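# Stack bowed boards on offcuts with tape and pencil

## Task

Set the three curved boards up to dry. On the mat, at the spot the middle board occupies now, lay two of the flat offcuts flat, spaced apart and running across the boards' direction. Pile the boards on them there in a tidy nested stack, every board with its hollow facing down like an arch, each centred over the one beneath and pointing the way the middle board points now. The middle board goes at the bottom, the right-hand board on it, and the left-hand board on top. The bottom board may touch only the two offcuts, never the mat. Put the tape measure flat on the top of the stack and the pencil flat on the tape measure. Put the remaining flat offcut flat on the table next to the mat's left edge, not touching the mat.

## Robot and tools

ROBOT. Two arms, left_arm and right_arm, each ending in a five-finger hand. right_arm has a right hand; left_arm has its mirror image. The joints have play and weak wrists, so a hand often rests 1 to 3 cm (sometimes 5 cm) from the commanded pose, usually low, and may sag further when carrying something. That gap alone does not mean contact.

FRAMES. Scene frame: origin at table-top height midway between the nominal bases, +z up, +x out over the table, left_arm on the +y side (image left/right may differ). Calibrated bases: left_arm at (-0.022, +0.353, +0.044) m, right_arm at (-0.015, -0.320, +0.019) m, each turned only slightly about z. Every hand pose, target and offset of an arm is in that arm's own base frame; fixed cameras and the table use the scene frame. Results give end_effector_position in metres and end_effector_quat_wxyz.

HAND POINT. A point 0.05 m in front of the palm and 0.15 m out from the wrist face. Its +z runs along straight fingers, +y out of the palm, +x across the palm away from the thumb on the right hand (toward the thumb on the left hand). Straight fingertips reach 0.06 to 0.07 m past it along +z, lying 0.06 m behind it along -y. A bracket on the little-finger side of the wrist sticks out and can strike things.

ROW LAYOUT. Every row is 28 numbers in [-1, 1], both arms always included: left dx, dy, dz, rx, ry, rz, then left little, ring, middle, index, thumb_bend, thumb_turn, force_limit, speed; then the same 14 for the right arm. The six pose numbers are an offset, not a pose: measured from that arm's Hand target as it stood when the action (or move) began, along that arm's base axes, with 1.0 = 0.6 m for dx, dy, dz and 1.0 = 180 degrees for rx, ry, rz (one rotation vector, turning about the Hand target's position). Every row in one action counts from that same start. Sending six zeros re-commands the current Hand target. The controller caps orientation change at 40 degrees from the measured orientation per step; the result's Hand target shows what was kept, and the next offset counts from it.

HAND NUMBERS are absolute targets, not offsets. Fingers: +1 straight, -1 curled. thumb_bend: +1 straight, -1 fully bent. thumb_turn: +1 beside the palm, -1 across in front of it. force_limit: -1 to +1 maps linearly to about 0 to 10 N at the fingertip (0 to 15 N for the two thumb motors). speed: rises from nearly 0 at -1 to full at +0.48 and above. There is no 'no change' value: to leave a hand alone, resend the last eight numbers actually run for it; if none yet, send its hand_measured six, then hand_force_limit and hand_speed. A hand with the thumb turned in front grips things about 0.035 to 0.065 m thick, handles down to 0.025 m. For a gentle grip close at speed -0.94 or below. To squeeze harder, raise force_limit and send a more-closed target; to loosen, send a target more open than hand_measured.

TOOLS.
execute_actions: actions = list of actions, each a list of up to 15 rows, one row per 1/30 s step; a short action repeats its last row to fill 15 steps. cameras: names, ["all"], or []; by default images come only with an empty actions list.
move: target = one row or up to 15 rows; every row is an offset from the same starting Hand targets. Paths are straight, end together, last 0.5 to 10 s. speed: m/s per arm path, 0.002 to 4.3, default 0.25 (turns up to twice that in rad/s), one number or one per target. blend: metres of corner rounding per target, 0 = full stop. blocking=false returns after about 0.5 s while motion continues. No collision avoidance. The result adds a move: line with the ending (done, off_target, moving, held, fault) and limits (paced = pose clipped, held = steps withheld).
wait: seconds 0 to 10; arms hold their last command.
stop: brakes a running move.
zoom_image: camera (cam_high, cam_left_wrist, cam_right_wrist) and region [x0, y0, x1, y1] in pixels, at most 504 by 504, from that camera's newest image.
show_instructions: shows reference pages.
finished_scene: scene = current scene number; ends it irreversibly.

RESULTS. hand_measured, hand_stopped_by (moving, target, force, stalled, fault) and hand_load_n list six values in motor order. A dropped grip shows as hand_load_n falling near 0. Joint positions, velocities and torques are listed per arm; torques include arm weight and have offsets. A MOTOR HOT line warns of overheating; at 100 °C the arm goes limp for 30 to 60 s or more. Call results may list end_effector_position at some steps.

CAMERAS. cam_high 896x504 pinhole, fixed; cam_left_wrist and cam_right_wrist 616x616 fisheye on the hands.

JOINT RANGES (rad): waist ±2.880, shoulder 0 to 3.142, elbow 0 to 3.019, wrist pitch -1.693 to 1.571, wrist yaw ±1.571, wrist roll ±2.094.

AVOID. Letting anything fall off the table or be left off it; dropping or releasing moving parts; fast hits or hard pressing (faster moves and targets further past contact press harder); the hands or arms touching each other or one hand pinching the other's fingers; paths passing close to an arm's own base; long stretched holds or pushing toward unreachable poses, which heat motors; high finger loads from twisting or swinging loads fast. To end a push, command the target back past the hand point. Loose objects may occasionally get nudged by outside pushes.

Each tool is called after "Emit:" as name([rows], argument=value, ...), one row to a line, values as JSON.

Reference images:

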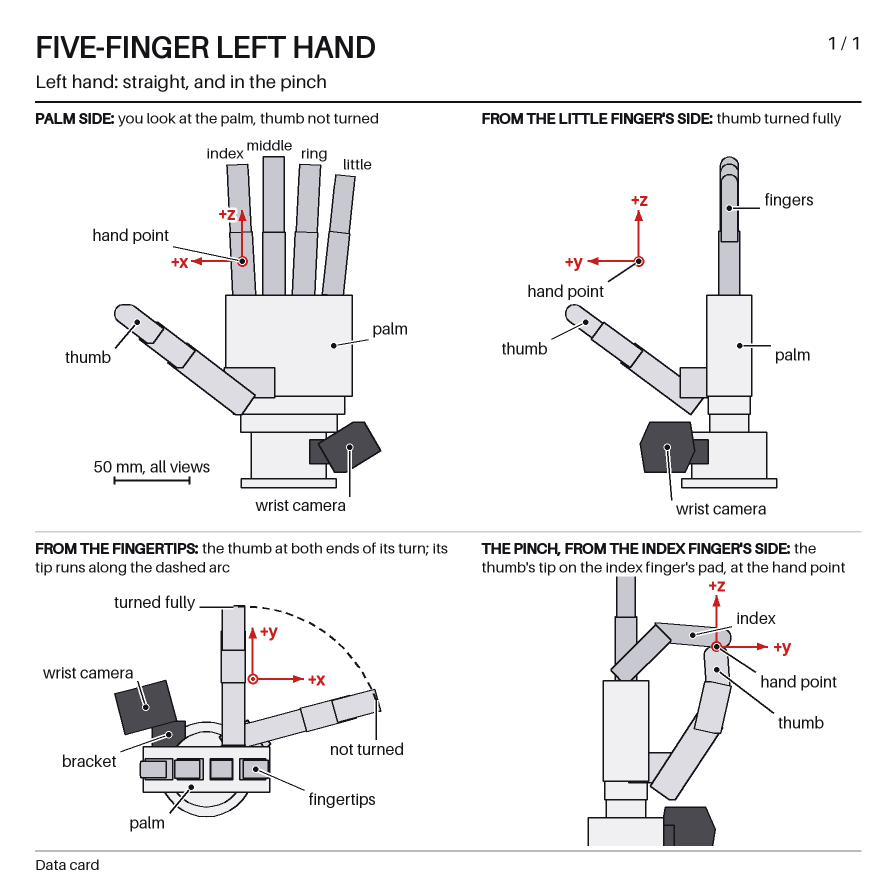

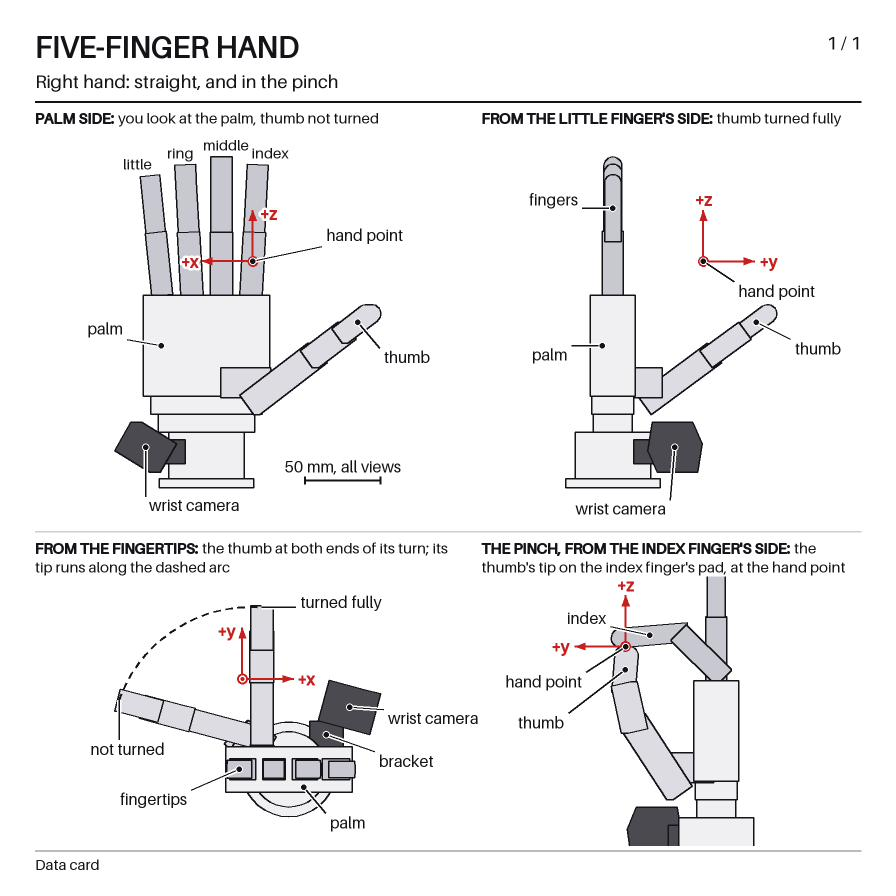

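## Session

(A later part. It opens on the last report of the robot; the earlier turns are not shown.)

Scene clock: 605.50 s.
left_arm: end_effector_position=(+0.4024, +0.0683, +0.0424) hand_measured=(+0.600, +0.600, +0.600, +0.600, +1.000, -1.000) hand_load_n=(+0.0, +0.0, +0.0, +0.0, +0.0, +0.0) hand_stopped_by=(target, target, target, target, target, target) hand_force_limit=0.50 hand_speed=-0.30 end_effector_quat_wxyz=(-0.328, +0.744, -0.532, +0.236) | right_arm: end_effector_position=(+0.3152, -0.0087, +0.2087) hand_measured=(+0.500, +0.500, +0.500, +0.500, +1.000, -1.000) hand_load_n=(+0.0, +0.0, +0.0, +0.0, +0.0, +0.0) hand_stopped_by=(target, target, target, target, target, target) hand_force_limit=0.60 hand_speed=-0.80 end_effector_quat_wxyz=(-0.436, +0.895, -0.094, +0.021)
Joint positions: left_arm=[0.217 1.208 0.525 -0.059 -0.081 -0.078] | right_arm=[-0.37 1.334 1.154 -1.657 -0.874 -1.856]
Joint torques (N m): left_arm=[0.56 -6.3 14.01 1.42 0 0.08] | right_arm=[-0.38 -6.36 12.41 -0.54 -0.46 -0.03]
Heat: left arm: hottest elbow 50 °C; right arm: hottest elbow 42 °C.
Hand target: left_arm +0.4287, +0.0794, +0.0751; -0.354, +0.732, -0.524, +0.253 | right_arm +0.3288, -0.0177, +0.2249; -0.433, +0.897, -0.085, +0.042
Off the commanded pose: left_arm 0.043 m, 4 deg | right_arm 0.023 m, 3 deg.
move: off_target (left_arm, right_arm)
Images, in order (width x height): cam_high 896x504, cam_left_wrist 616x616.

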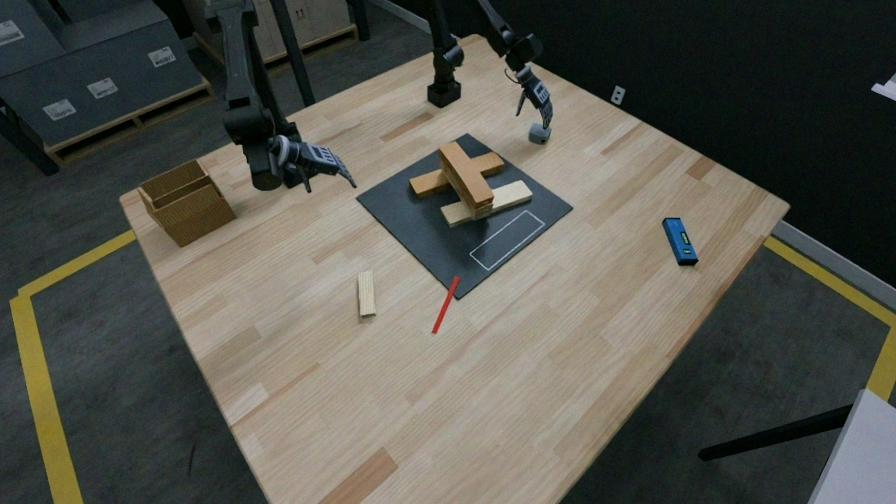

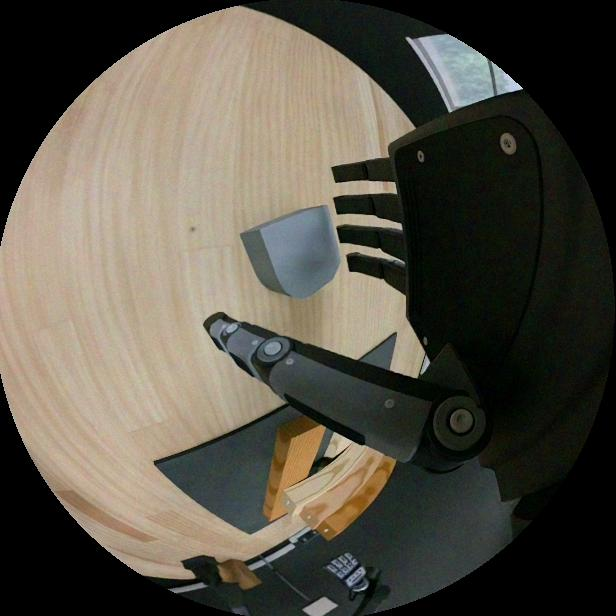

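Emit:
move([
  [0.02,0.0,0.04,0,0,0,0.6,0.6,0.6,0.6,1,-1,0.5,-0.3,0,0,0,0,0,0,0.5,0.5,0.5,0.5,1,-1,0.6,-0.8],
  [0.012,0.002,-0.06,0,0,0,0.6,0.6,0.6,0.6,1,-1,0.5,-0.3,0,0,0,0,0,0,0.5,0.5,0.5,0.5,1,-1,0.6,-0.8],
], speed=0.08, cameras=["cam_high","cam_left_wrist"])

Emit:
zoom_image(camera="cam_high", region=[500, 75, 600, 175])

Emit:
zoom_image(camera="cam_left_wrist", region=[200, 150, 420, 370])

Scene clock: 608.90 s.
left_arm: end_effector_position=(+0.4346, +0.0754, +0.0407) hand_measured=(+0.600, +0.600, +0.600, +0.600, +1.000, -1.000) hand_load_n=(+0.0, +0.0, +0.0, +0.0, +0.0, +0.0) hand_stopped_by=(target, target, target, target, target, target) hand_force_limit=0.50 hand_speed=-0.30 end_effector_quat_wxyz=(-0.346, +0.736, -0.524, +0.253) | right_arm: end_effector_position=(+0.3152, -0.0087, +0.2087) hand_measured=(+0.500, +0.500, +0.500, +0.500, +1.000, -1.000) hand_load_n=(+0.0, +0.0, +0.0, +0.0, +0.0, +0.0) hand_stopped_by=(target, target, target, target, target, target) hand_force_limit=0.60 hand_speed=-0.80 end_effector_quat_wxyz=(-0.436, +0.895, -0.094, +0.021)
Joint positions: left_arm=[0.217 1.298 0.562 0.049 -0.081 -0.078] | right_arm=[-0.37 1.334 1.154 -1.657 -0.874 -1.856]
Joint torques (N m): left_arm=[0.5 -6.12 7.8 3.03 0.02 0.08] | right_arm=[-0.5 -6.3 12.34 -0.53 -0.46 -0.03]
Heat: left arm: hottest elbow 50 °C; right arm: hottest elbow 42 °C.
Hand target: left_arm +0.4359, +0.0806, +0.0391; -0.354, +0.732, -0.524, +0.253 | right_arm +0.3288, -0.0177, +0.2249; -0.433, +0.897, -0.085, +0.042
Off the commanded pose: left_arm 0.006 m, 1 deg | right_arm 0.023 m, 3 deg.
move: off_target (right_arm)
Images, in order (width x height): cam_high 896x504, cam_left_wrist 616x616.

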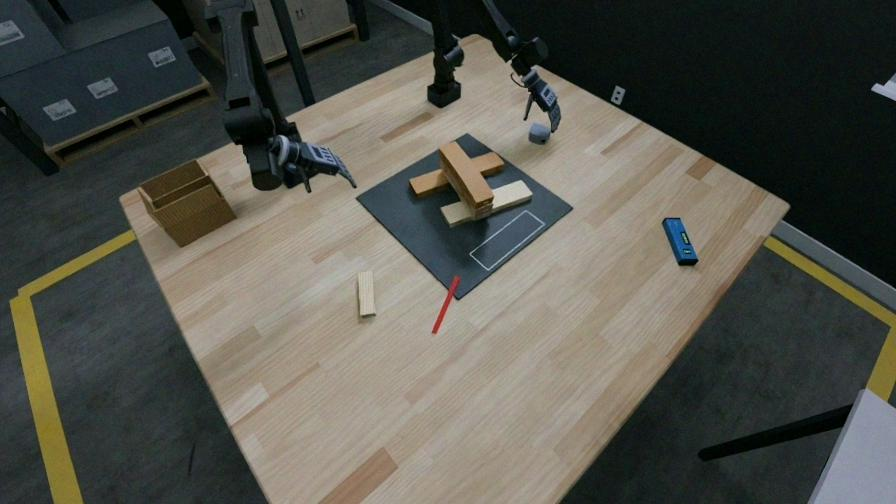

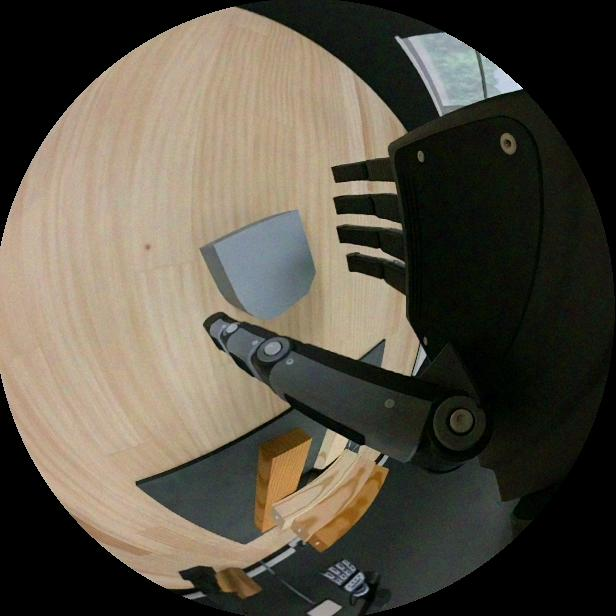

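Scaled by 5.040 from the camera's 896x504 image, which has a finer 1280x720 frame.

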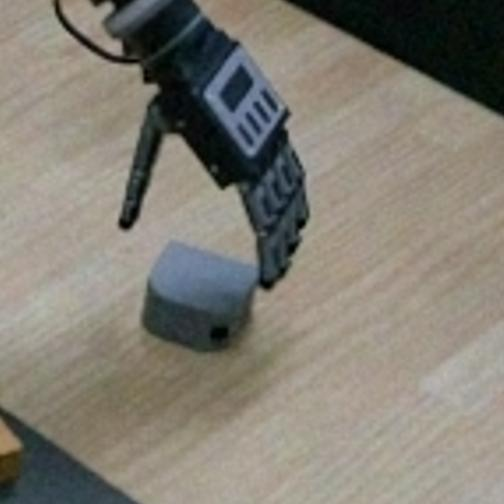

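Scaled by 2.291 from the camera's 616x616 image, which has a finer 880x880 frame.

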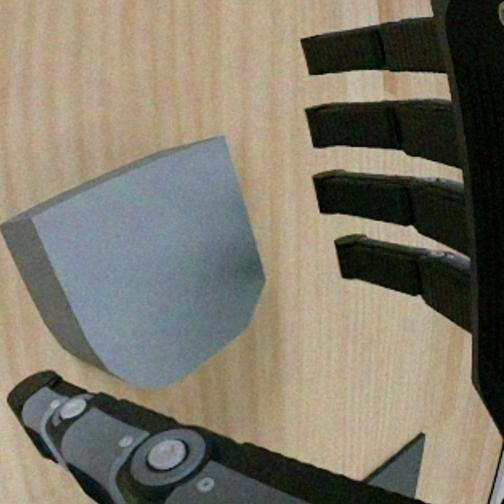

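Emit:
move([
  [-0.003,-0.016,-0.042,0,0,0,0.6,0.6,0.6,0.6,1,-1,0.5,-0.3,0,0,0,0,0,0,0.5,0.5,0.5,0.5,1,-1,0.6,-0.8],
], speed=0.06, cameras=["cam_high","cam_left_wrist"])

Emit:
zoom_image(camera="cam_high", region=[500, 75, 600, 175])

Emit:
zoom_image(camera="cam_left_wrist", region=[200, 150, 420, 370])

Scene clock: 611.60 s.
left_arm: end_effector_position=(+0.4311, +0.0756, +0.0155) hand_measured=(+0.600, +0.600, +0.600, +0.600, +1.000, -1.000) hand_load_n=(-0.5, -0.5, +0.0, +0.0, +0.0, +0.0) hand_stopped_by=(target, target, target, target, target, target) hand_force_limit=0.50 hand_speed=-0.30 end_effector_quat_wxyz=(-0.350, +0.737, -0.523, +0.248) | right_arm: end_effector_position=(+0.3152, -0.0087, +0.2087) hand_measured=(+0.500, +0.500, +0.500, +0.500, +1.000, -1.000) hand_load_n=(+0.0, +0.0, +0.0, +0.0, +0.0, +0.0) hand_stopped_by=(target, target, target, target, target, target) hand_force_limit=0.60 hand_speed=-0.80 end_effector_quat_wxyz=(-0.436, +0.895, -0.094, +0.021)
Joint positions: left_arm=[0.212 1.358 0.523 0.147 -0.096 -0.078] | right_arm=[-0.37 1.334 1.154 -1.657 -0.874 -1.856]
Joint torques (N m): left_arm=[-1.2 -5.83 7.02 3.08 -0.22 -0.11] | right_arm=[-0.5 -6.24 12.38 -0.53 -0.46 -0.02]
Heat: left arm: hottest elbow 50 °C; right arm: hottest elbow 42 °C.
Hand target: left_arm +0.4341, +0.0710, +0.0139; -0.354, +0.732, -0.524, +0.253 | right_arm +0.3288, -0.0177, +0.2249; -0.433, +0.897, -0.085, +0.042
Off the commanded pose: left_arm 0.006 m, 1 deg | right_arm 0.023 m, 3 deg.
move: off_target (right_arm)
Images, in order (width x height): cam_high 896x504, cam_left_wrist 616x616.

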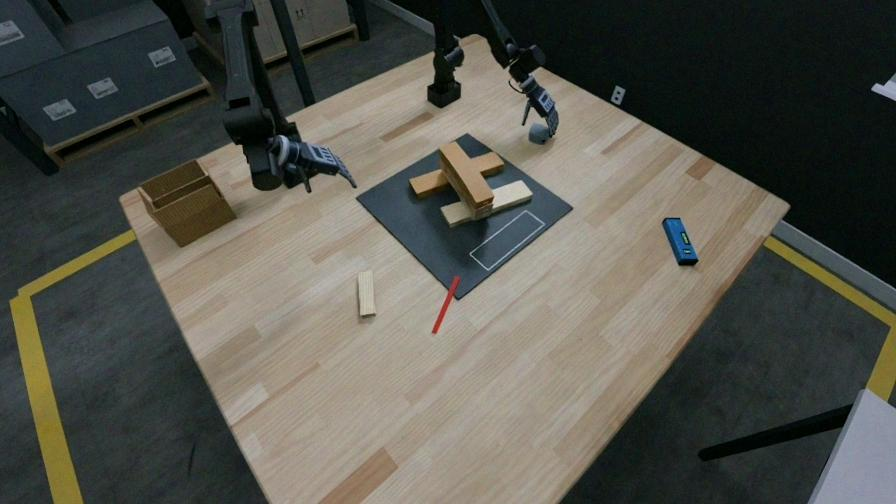

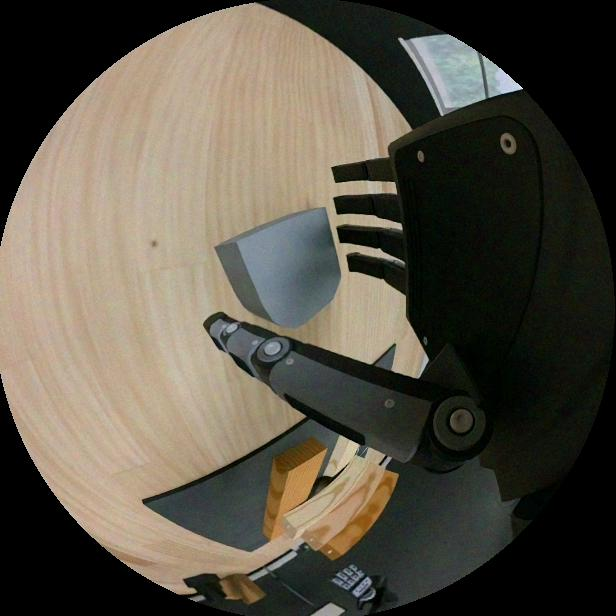

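Scaled by 5.040 from the camera's 896x504 image, which has a finer 1280x720 frame.

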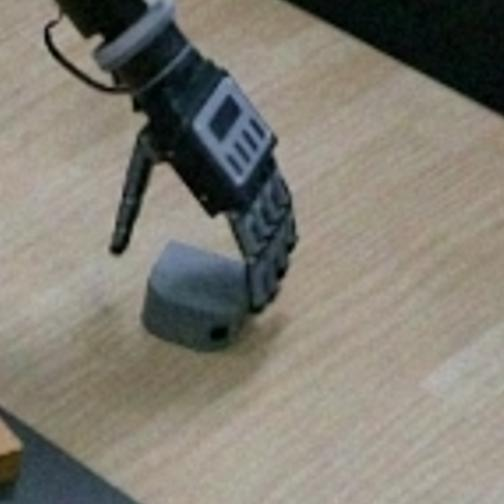

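Scaled by 2.291 from the camera's 616x616 image, which has a finer 880x880 frame.

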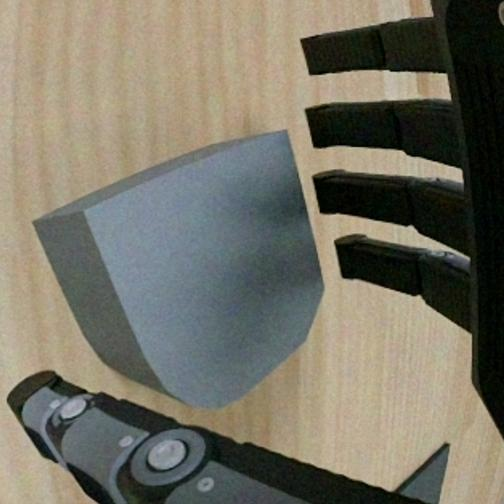

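Emit:
move([
  [0.008,0.0,-0.022,0,0,0,0.6,0.6,0.6,0.6,1,-1,0.5,-0.3,0,0,0,0,0,0,0.5,0.5,0.5,0.5,1,-1,0.6,-0.8],
], speed=0.04, cameras=["cam_left_wrist"])

Emit:
zoom_image(camera="cam_left_wrist", region=[200, 150, 420, 370])

Scene clock: 613.97 s.
left_arm: end_effector_position=(+0.4364, +0.0760, +0.0029) hand_measured=(+0.600, +0.600, +0.600, +0.600, +1.000, -1.000) hand_load_n=(+0.0, +0.0, +0.0, +0.0, +0.0, +0.0) hand_stopped_by=(target, target, target, target, target, target) hand_force_limit=0.50 hand_speed=-0.30 end_effector_quat_wxyz=(-0.351, +0.736, -0.523, +0.248) | right_arm: end_effector_position=(+0.3152, -0.0087, +0.2087) hand_measured=(+0.500, +0.500, +0.500, +0.500, +1.000, -1.000) hand_load_n=(+0.0, +0.0, +0.0, -0.5, +0.0, +0.0) hand_stopped_by=(target, target, target, target, target, target) hand_force_limit=0.60 hand_speed=-0.80 end_effector_quat_wxyz=(-0.436, +0.895, -0.094, +0.021)
Joint positions: left_arm=[0.209 1.41 0.523 0.201 -0.1 -0.078] | right_arm=[-0.37 1.334 1.154 -1.657 -0.874 -1.856]
Joint torques (N m): left_arm=[-0.67 -6.01 6.58 2.99 -0.22 -0.13] | right_arm=[-0.44 -6.3 12.38 -0.49 -0.46 -0.03]
Heat: left arm: hottest elbow 50 °C; right arm: hottest elbow 42 °C.
Hand target: left_arm +0.4389, +0.0710, +0.0007; -0.354, +0.732, -0.524, +0.253 | right_arm +0.3288, -0.0177, +0.2249; -0.433, +0.897, -0.085, +0.042
Off the commanded pose: left_arm 0.006 m, 1 deg | right_arm 0.023 m, 3 deg.
move: off_target (right_arm)
Images, in order (width x height): cam_left_wrist 616x616.

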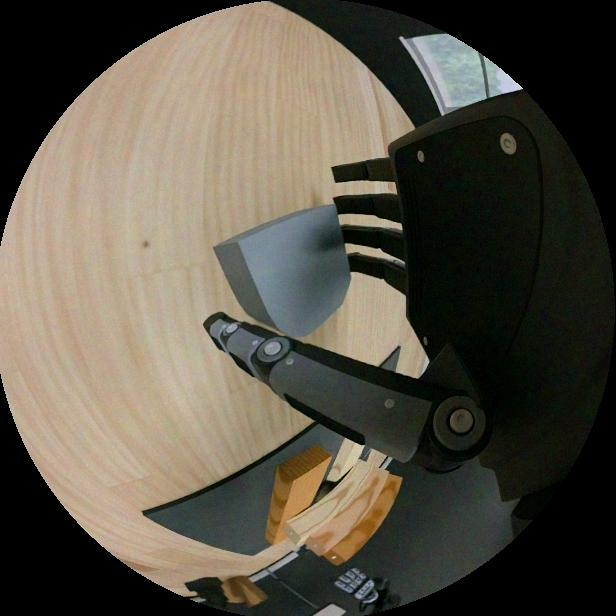

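Scaled by 2.291 from the camera's 616x616 image, which has a finer 880x880 frame.

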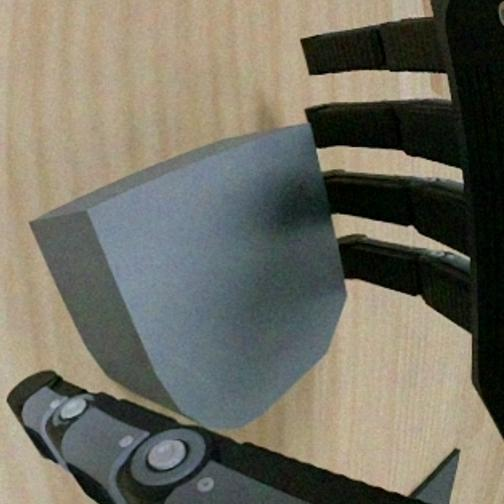

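Emit:
move([
  [0,0,0,0,0,0,0.6,-0.3,-0.3,-0.3,1,-1,-0.5,-0.8,0,0,0,0,0,0,0.5,0.5,0.5,0.5,1,-1,0.6,-0.8],
], speed=0.04, cameras=["cam_left_wrist","cam_high"])

Emit:
zoom_image(camera="cam_left_wrist", region=[200, 150, 420, 370])

Emit:
zoom_image(camera="cam_high", region=[500, 75, 600, 175])

Scene clock: 616.60 s.
left_arm: end_effector_position=(+0.4369, +0.0761, +0.0028) hand_measured=(+0.600, +0.178, +0.196, +0.178, +1.000, -1.000) hand_load_n=(+0.0, +4.5, +3.5, +8.5, +2.5, +0.5) hand_stopped_by=(target, force, force, force, target, target) hand_force_limit=-0.50 hand_speed=-0.80 end_effector_quat_wxyz=(-0.352, +0.736, -0.523, +0.248) | right_arm: end_effector_position=(+0.3152, -0.0087, +0.2087) hand_measured=(+0.500, +0.500, +0.500, +0.500, +1.000, -1.000) hand_load_n=(-0.5, +0.0, +0.0, +0.0, +0.0, +0.0) hand_stopped_by=(target, target, target, target, target, target) hand_force_limit=0.60 hand_speed=-0.80 end_effector_quat_wxyz=(-0.436, +0.895, -0.094, +0.021)
Joint positions: left_arm=[0.209 1.412 0.523 0.204 -0.1 -0.078] | right_arm=[-0.37 1.334 1.154 -1.657 -0.874 -1.856]
Joint torques (N m): left_arm=[-0.67 -6.24 6.54 2.88 -0.2 -0.14] | right_arm=[-0.62 -6.36 12.4 -0.51 -0.46 -0.02]
Heat: left arm: hottest elbow 49 °C; right arm: hottest elbow 42 °C.
Hand target: left_arm +0.4389, +0.0710, +0.0007; -0.354, +0.732, -0.524, +0.253 | right_arm +0.3288, -0.0177, +0.2249; -0.433, +0.897, -0.085, +0.042
Off the commanded pose: left_arm 0.006 m, 1 deg | right_arm 0.023 m, 3 deg.
move: off_target (right_arm)
Images, in order (width x height): cam_high 896x504, cam_left_wrist 616x616.

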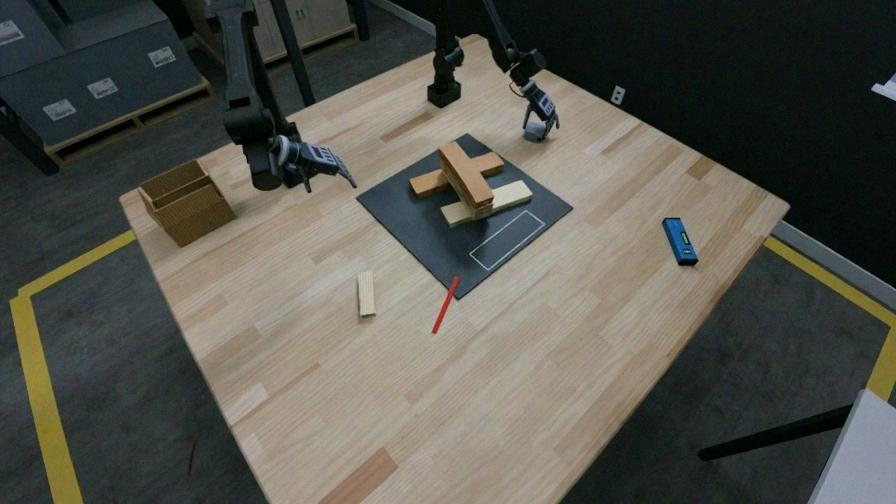

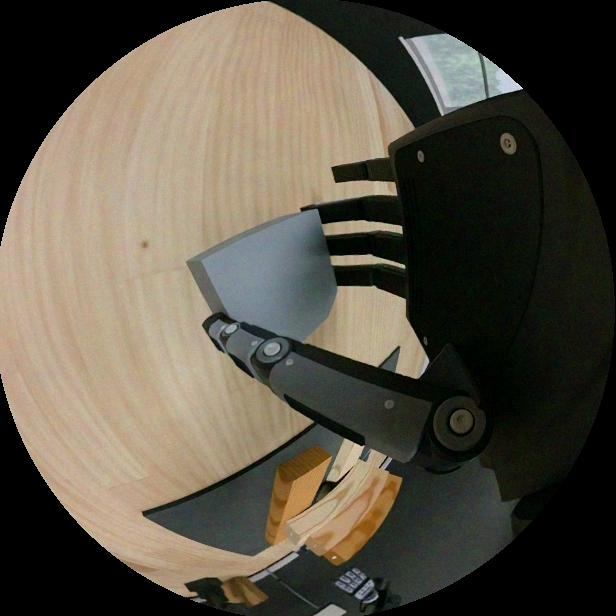

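Scaled by 2.291 from the camera's 616x616 image, which has a finer 880x880 frame.

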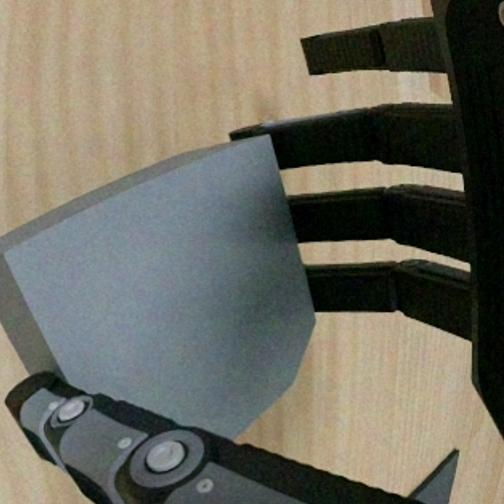

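Scaled by 5.040 from the camera's 896x504 image, which has a finer 1280x720 frame.

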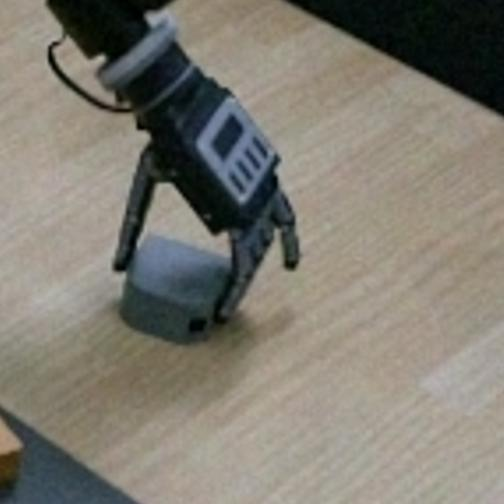

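Emit:
move([
  [0,0,0,0,0,0,0.6,0.5,0.5,0.5,1,-1,-0.5,-0.8,0,0,0,0,0,0,0.5,0.5,0.5,0.5,1,-1,0.6,-0.8],
  [0.002,-0.02,0.02,0,0,0,0.6,0.5,0.5,0.5,1,-1,-0.5,-0.8,0,0,0,0,0,0,0.5,0.5,0.5,0.5,1,-1,0.6,-0.8],
], speed=0.04, cameras=["cam_left_wrist"])

Emit:
zoom_image(camera="cam_left_wrist", region=[200, 150, 420, 370])

Scene clock: 620.30 s.
left_arm: end_effector_position=(+0.4365, +0.0641, +0.0041) hand_measured=(+0.600, +0.500, +0.500, +0.500, +1.000, -1.000) hand_load_n=(+0.0, +0.0, +0.0, +0.0, +0.0, +0.0) hand_stopped_by=(target, target, target, target, target, target) hand_force_limit=-0.50 hand_speed=-0.80 end_effector_quat_wxyz=(-0.350, +0.736, -0.525, +0.245) | right_arm: end_effector_position=(+0.3152, -0.0087, +0.2087) hand_measured=(+0.500, +0.500, +0.500, +0.500, +1.000, -1.000) hand_load_n=(+0.0, +0.0, +0.0, +0.0, +0.0, +0.0) hand_stopped_by=(target, target, target, target, target, target) hand_force_limit=0.60 hand_speed=-0.80 end_effector_quat_wxyz=(-0.436, +0.895, -0.094, +0.021)
Joint positions: left_arm=[0.173 1.401 0.523 0.184 -0.129 -0.098] | right_arm=[-0.37 1.334 1.154 -1.657 -0.874 -1.856]
Joint torques (N m): left_arm=[-1.03 -8.23 7.49 1.57 -0.24 -0.16] | right_arm=[-0.44 -6.3 12.37 -0.54 -0.46 -0.04]
Heat: left arm: hottest elbow 49 °C; right arm: hottest elbow 43 °C.
Hand target: left_arm +0.4401, +0.0590, +0.0127; -0.354, +0.732, -0.524, +0.253 | right_arm +0.3288, -0.0177, +0.2249; -0.433, +0.897, -0.085, +0.042
Off the commanded pose: left_arm 0.011 m, 1 deg | right_arm 0.023 m, 3 deg.
move: off_target (left_arm, right_arm)
Images, in order (width x height): cam_left_wrist 616x616.

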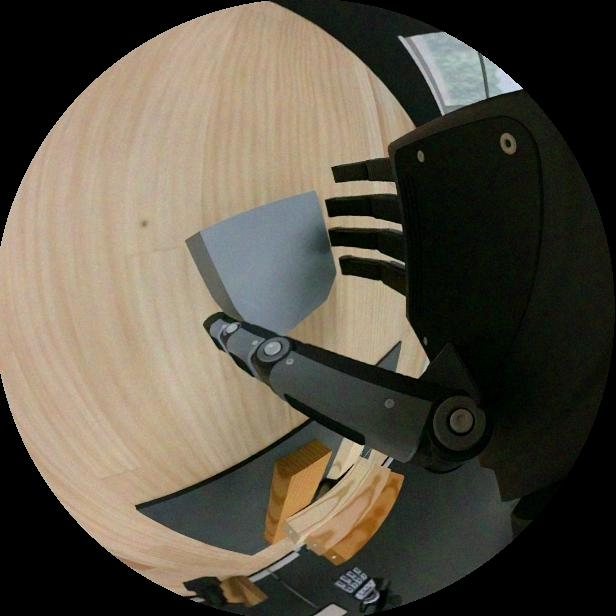

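Scaled by 2.291 from the camera's 616x616 image, which has a finer 880x880 frame.

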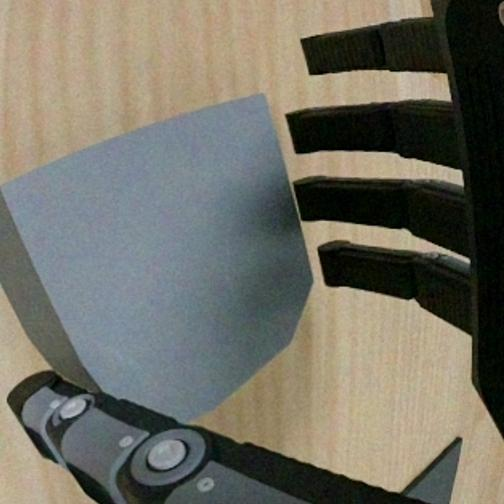

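Emit:
move([
  [0,0,-0.008,0,0,0,0.6,-0.3,-0.3,-0.3,1,-1,-0.5,-0.8,0,0,0,0,0,0,0.5,0.5,0.5,0.5,1,-1,0.6,-0.8],
], speed=0.04, cameras=["cam_left_wrist","cam_high"])

Emit:
zoom_image(camera="cam_left_wrist", region=[200, 150, 420, 370])

Emit:
zoom_image(camera="cam_high", region=[500, 75, 600, 175])

Scene clock: 622.23 s.
left_arm: end_effector_position=(+0.4365, +0.0641, +0.0041) hand_measured=(+0.600, +0.170, +0.190, +0.170, +1.000, -1.000) hand_load_n=(+0.0, +7.5, +4.5, +3.0, +2.0, +3.5) hand_stopped_by=(target, force, force, force, target, target) hand_force_limit=-0.50 hand_speed=-0.80 end_effector_quat_wxyz=(-0.350, +0.736, -0.525, +0.245) | right_arm: end_effector_position=(+0.3152, -0.0087, +0.2087) hand_measured=(+0.500, +0.500, +0.500, +0.500, +1.000, -1.000) hand_load_n=(+0.0, +0.0, +0.0, -0.5, +0.0, +0.0) hand_stopped_by=(target, target, target, target, target, target) hand_force_limit=0.60 hand_speed=-0.80 end_effector_quat_wxyz=(-0.436, +0.895, -0.094, +0.021)
Joint positions: left_arm=[0.173 1.401 0.523 0.184 -0.129 -0.098] | right_arm=[-0.37 1.334 1.154 -1.657 -0.874 -1.856]
Joint torques (N m): left_arm=[-1.03 -6.83 7.17 2.35 -0.24 -0.14] | right_arm=[-0.44 -6.36 12.37 -0.54 -0.46 -0.03]
Heat: left arm: hottest elbow 49 °C; right arm: hottest elbow 43 °C.
Hand target: left_arm +0.4401, +0.0590, +0.0079; -0.354, +0.732, -0.524, +0.253 | right_arm +0.3288, -0.0177, +0.2249; -0.433, +0.897, -0.085, +0.042
Off the commanded pose: left_arm 0.007 m, 1 deg | right_arm 0.023 m, 3 deg.
move: off_target (right_arm)
Images, in order (width x height): cam_high 896x504, cam_left_wrist 616x616.

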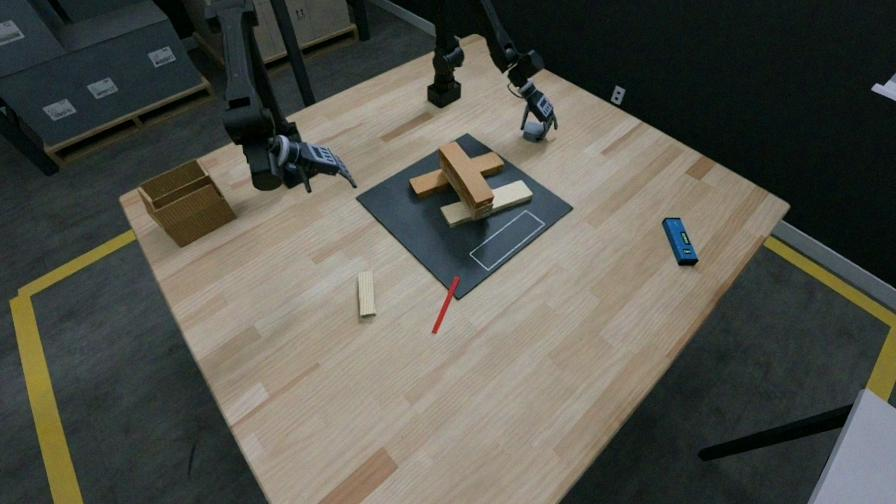

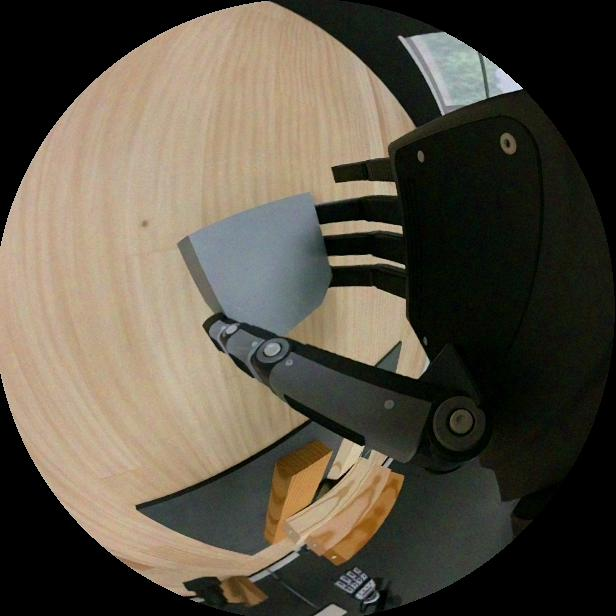

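Scaled by 2.291 from the camera's 616x616 image, which has a finer 880x880 frame.

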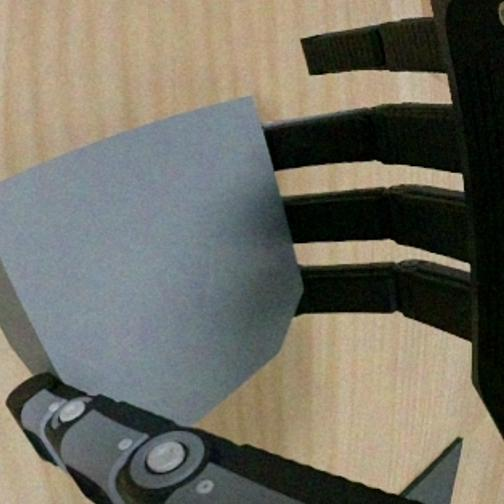

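Scaled by 5.040 from the camera's 896x504 image, which has a finer 1280x720 frame.

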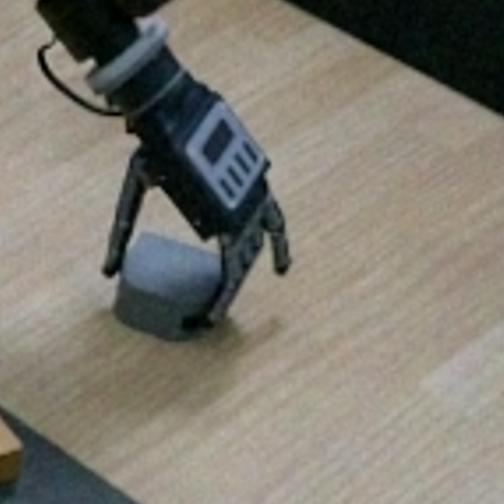

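Emit:
move([
  [0,0,0,0,0,0,0.6,-0.3,-0.3,-0.3,0.6,-1,0.6,-0.8,0,0,0,0,0,0,0.5,0.5,0.5,0.5,1,-1,0.6,-0.8],
], speed=0.04, cameras=["cam_left_wrist"])

Emit:
zoom_image(camera="cam_left_wrist", region=[200, 150, 420, 370])

Scene clock: 623.87 s.
left_arm: end_effector_position=(+0.4365, +0.0641, +0.0041) hand_measured=(+0.600, +0.170, +0.190, +0.170, +0.980, -1.000) hand_load_n=(+0.0, +8.0, +5.0, +4.0, +14.5, +4.0) hand_stopped_by=(target, force, force, force, force, target) hand_force_limit=0.60 hand_speed=-0.80 end_effector_quat_wxyz=(-0.350, +0.736, -0.525, +0.245) | right_arm: end_effector_position=(+0.3152, -0.0087, +0.2087) hand_measured=(+0.500, +0.500, +0.500, +0.500, +1.000, -1.000) hand_load_n=(+0.0, +0.0, +0.0, +0.0, +0.0, +0.0) hand_stopped_by=(target, target, target, target, target, target) hand_force_limit=0.60 hand_speed=-0.80 end_effector_quat_wxyz=(-0.436, +0.895, -0.094, +0.021)
Joint positions: left_arm=[0.173 1.401 0.523 0.184 -0.129 -0.098] | right_arm=[-0.37 1.334 1.154 -1.657 -0.874 -1.856]
Joint torques (N m): left_arm=[-1.08 -7.3 6.99 2.29 -0.21 -0.16] | right_arm=[-0.38 -6.24 12.34 -0.49 -0.47 -0.03]
Heat: left arm: hottest elbow 48 °C; right arm: hottest elbow 43 °C.
Hand target: left_arm +0.4401, +0.0590, +0.0079; -0.354, +0.732, -0.524, +0.253 | right_arm +0.3288, -0.0177, +0.2249; -0.433, +0.897, -0.085, +0.042
Off the commanded pose: left_arm 0.007 m, 1 deg | right_arm 0.023 m, 3 deg.
move: off_target (right_arm)
Images, in order (width x height): cam_left_wrist 616x616.

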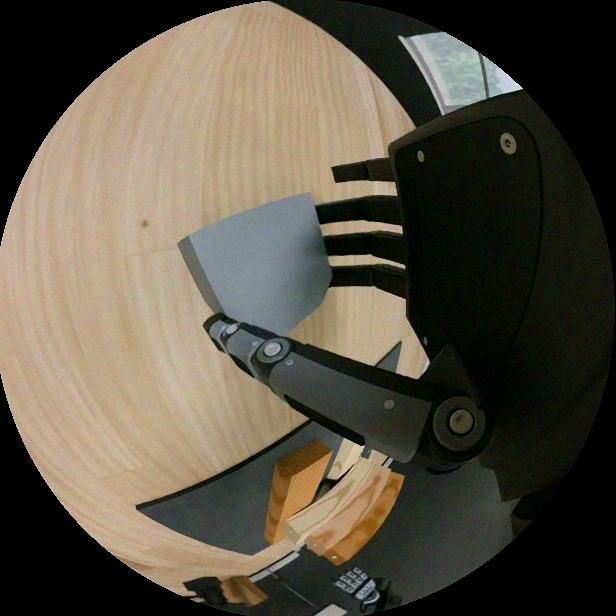

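Scaled by 2.291 from the camera's 616x616 image, which has a finer 880x880 frame.

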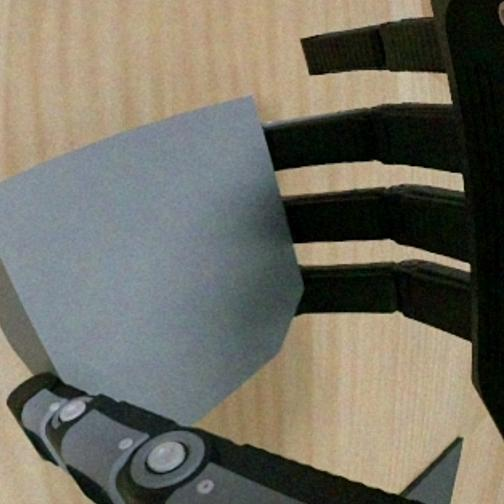

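Emit:
move([
  [0.01,0,0.08,0,0,0,0.6,-0.3,-0.3,-0.3,0.6,-1,0.6,-0.8,0,0,0,0,0,0,0.5,0.5,0.5,0.5,1,-1,0.6,-0.8],
  [0.03,0,0.3,0,0,0,0.6,-0.3,-0.3,-0.3,0.6,-1,0.6,-0.8,0,0,0,0,0,0,0.5,0.5,0.5,0.5,1,-1,0.6,-0.8],
], speed=[0.05,0.12], blend=0.01, cameras=["cam_left_wrist","cam_high"])

Emit:
zoom_image(camera="cam_high", region=[480, 35, 600, 155])

Scene clock: 627.57 s.
left_arm: end_effector_position=(+0.4263, +0.0596, +0.1342) hand_measured=(+0.600, +0.170, +0.190, +0.170, +0.980, -1.000) hand_load_n=(+0.0, +7.5, +5.5, +4.0, +14.5, +4.0) hand_stopped_by=(target, force, force, force, force, target) hand_force_limit=0.60 hand_speed=-0.80 end_effector_quat_wxyz=(-0.321, +0.748, -0.539, +0.217) | right_arm: end_effector_position=(+0.3152, -0.0087, +0.2087) hand_measured=(+0.500, +0.500, +0.500, +0.500, +1.000, -1.000) hand_load_n=(+0.0, +0.0, +0.0, +0.0, +0.0, +0.0) hand_stopped_by=(target, target, target, target, target, target) hand_force_limit=0.60 hand_speed=-0.80 end_effector_quat_wxyz=(-0.436, +0.895, -0.094, +0.021)
Joint positions: left_arm=[0.165 1.128 0.764 -0.419 -0.133 -0.102] | right_arm=[-0.37 1.334 1.154 -1.657 -0.874 -1.856]
Joint torques (N m): left_arm=[-1.32 -6.65 17.65 1.7 -0.3 -0.17] | right_arm=[-0.44 -6.36 12.36 -0.5 -0.47 -0.03]
Heat: left arm: hottest elbow 49 °C; right arm: hottest elbow 43 °C.
Hand target: left_arm +0.4581, +0.0590, +0.1879; -0.354, +0.732, -0.524, +0.253 | right_arm +0.3288, -0.0177, +0.2249; -0.433, +0.897, -0.085, +0.042
Off the commanded pose: left_arm 0.062 m, 6 deg | right_arm 0.023 m, 3 deg.
move: off_target (left_arm, right_arm)
Images, in order (width x height): cam_high 896x504, cam_left_wrist 616x616.

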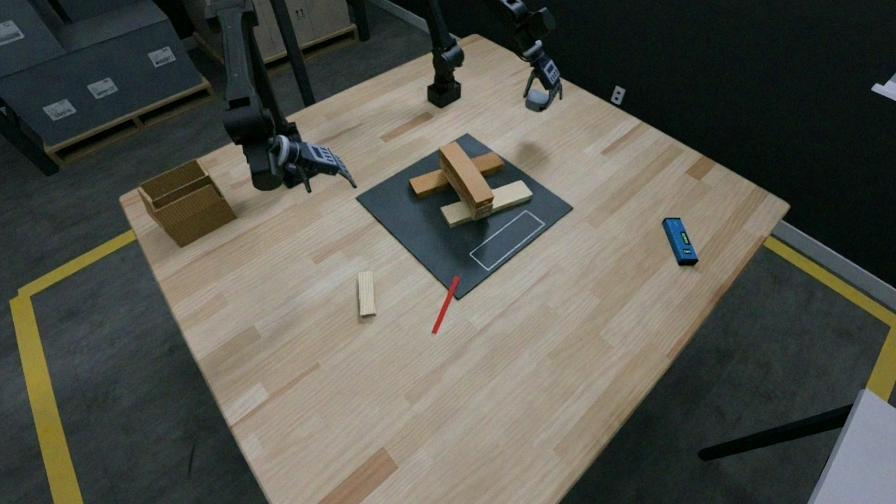

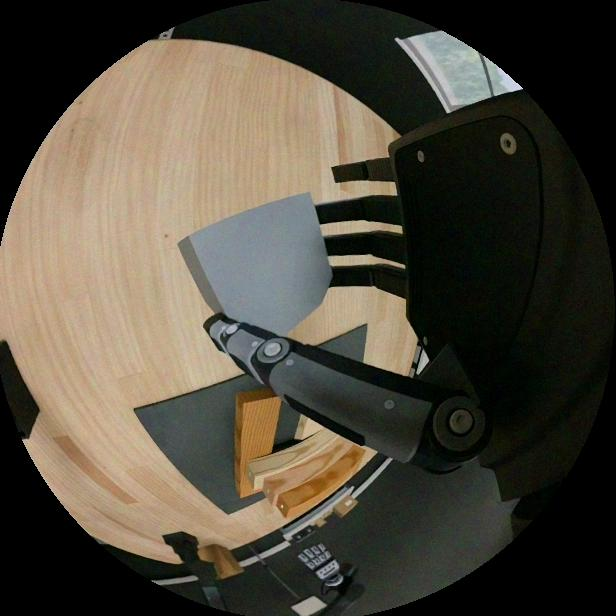

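Scaled by 4.200 from the camera's 896x504 image, which has a finer 1280x720 frame.

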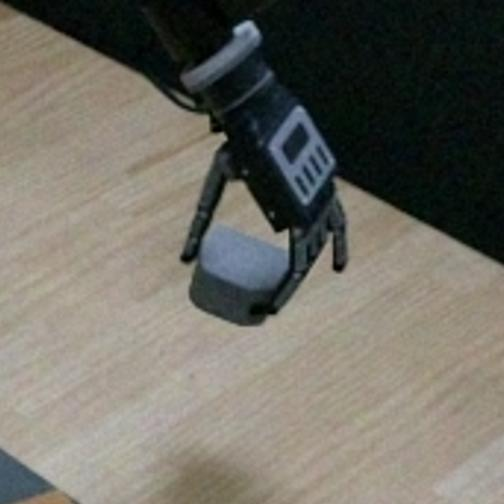

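Emit:
move([
  [0,0,0.17,0,0,0,0.6,-0.3,-0.3,-0.3,0.6,-1,0.6,-0.8,0,0,0,0,0,0,0.5,0.5,0.5,0.5,1,-1,0.6,-0.8],
  [0.08,-0.75,0.2,0,0,-0.217,0.6,-0.3,-0.3,-0.3,0.6,-1,0.6,-0.8,0,0,0,0,0,0,0.5,0.5,0.5,0.5,1,-1,0.6,-0.8],
], speed=[0.12,0.15], cameras=["cam_left_wrist","cam_high"])

Emit:
zoom_image(camera="cam_high", region=[400, 80, 520, 200])

Scene clock: 635.00 s.
left_arm: end_effector_position=(+0.4865, -0.3770, +0.2560) hand_measured=(+0.600, +0.170, +0.190, +0.170, +0.980, -1.000) hand_load_n=(+0.0, +8.0, +5.5, +4.5, +14.5, +4.5) hand_stopped_by=(target, force, force, force, force, target) hand_force_limit=0.60 hand_speed=-0.80 end_effector_quat_wxyz=(+0.233, -0.525, +0.754, -0.319) | right_arm: end_effector_position=(+0.3152, -0.0087, +0.2087) hand_measured=(+0.500, +0.500, +0.500, +0.500, +1.000, -1.000) hand_load_n=(+0.0, +0.0, +0.0, +0.0, +0.0, +0.0) hand_stopped_by=(target, target, target, target, target, target) hand_force_limit=0.60 hand_speed=-0.80 end_effector_quat_wxyz=(-0.436, +0.895, -0.094, +0.021)
Joint positions: left_arm=[-0.667 1.542 1.477 -0.723 -0.242 -0.213] | right_arm=[-0.37 1.334 1.154 -1.657 -0.874 -1.856]
Joint torques (N m): left_arm=[-0.73 -11.4 19.06 1.65 -0.17 0.11] | right_arm=[-0.44 -6.48 12.37 -0.5 -0.45 -0.03]
Heat: left arm: hottest elbow 50 °C; right arm: hottest elbow 43 °C.
Hand target: left_arm +0.5061, -0.3910, +0.3079; +0.249, -0.515, +0.739, -0.356 | right_arm +0.3288, -0.0177, +0.2249; -0.433, +0.897, -0.085, +0.042
Off the commanded pose: left_arm 0.057 m, 5 deg | right_arm 0.023 m, 3 deg.
move: off_target (left_arm, right_arm)
Images, in order (width x height): cam_high 896x504, cam_left_wrist 616x616.

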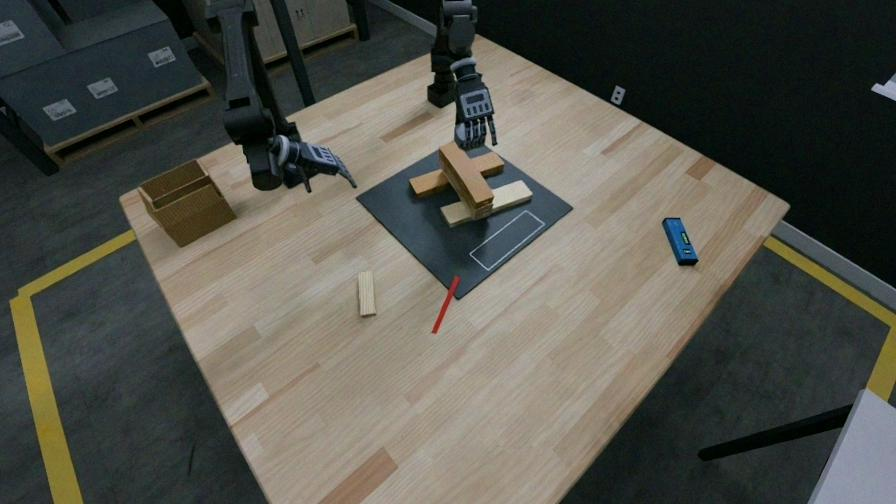

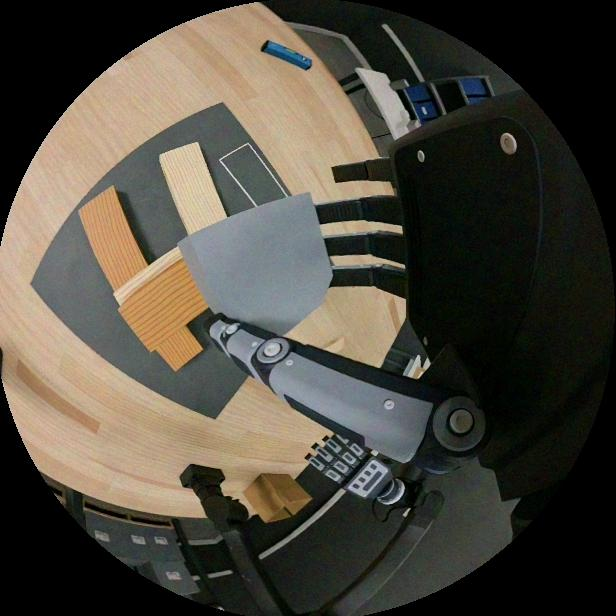

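Scaled by 4.200 from the camera's 896x504 image, which has a finer 1280x720 frame.

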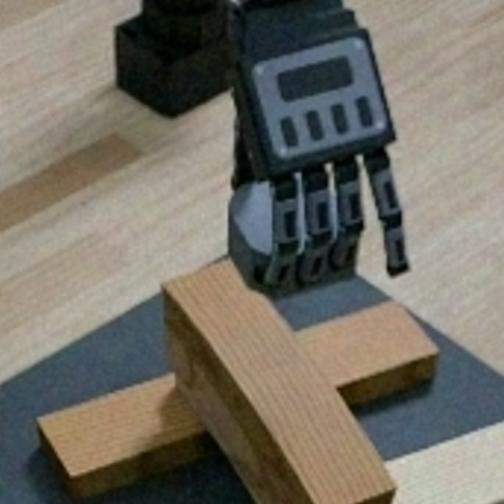

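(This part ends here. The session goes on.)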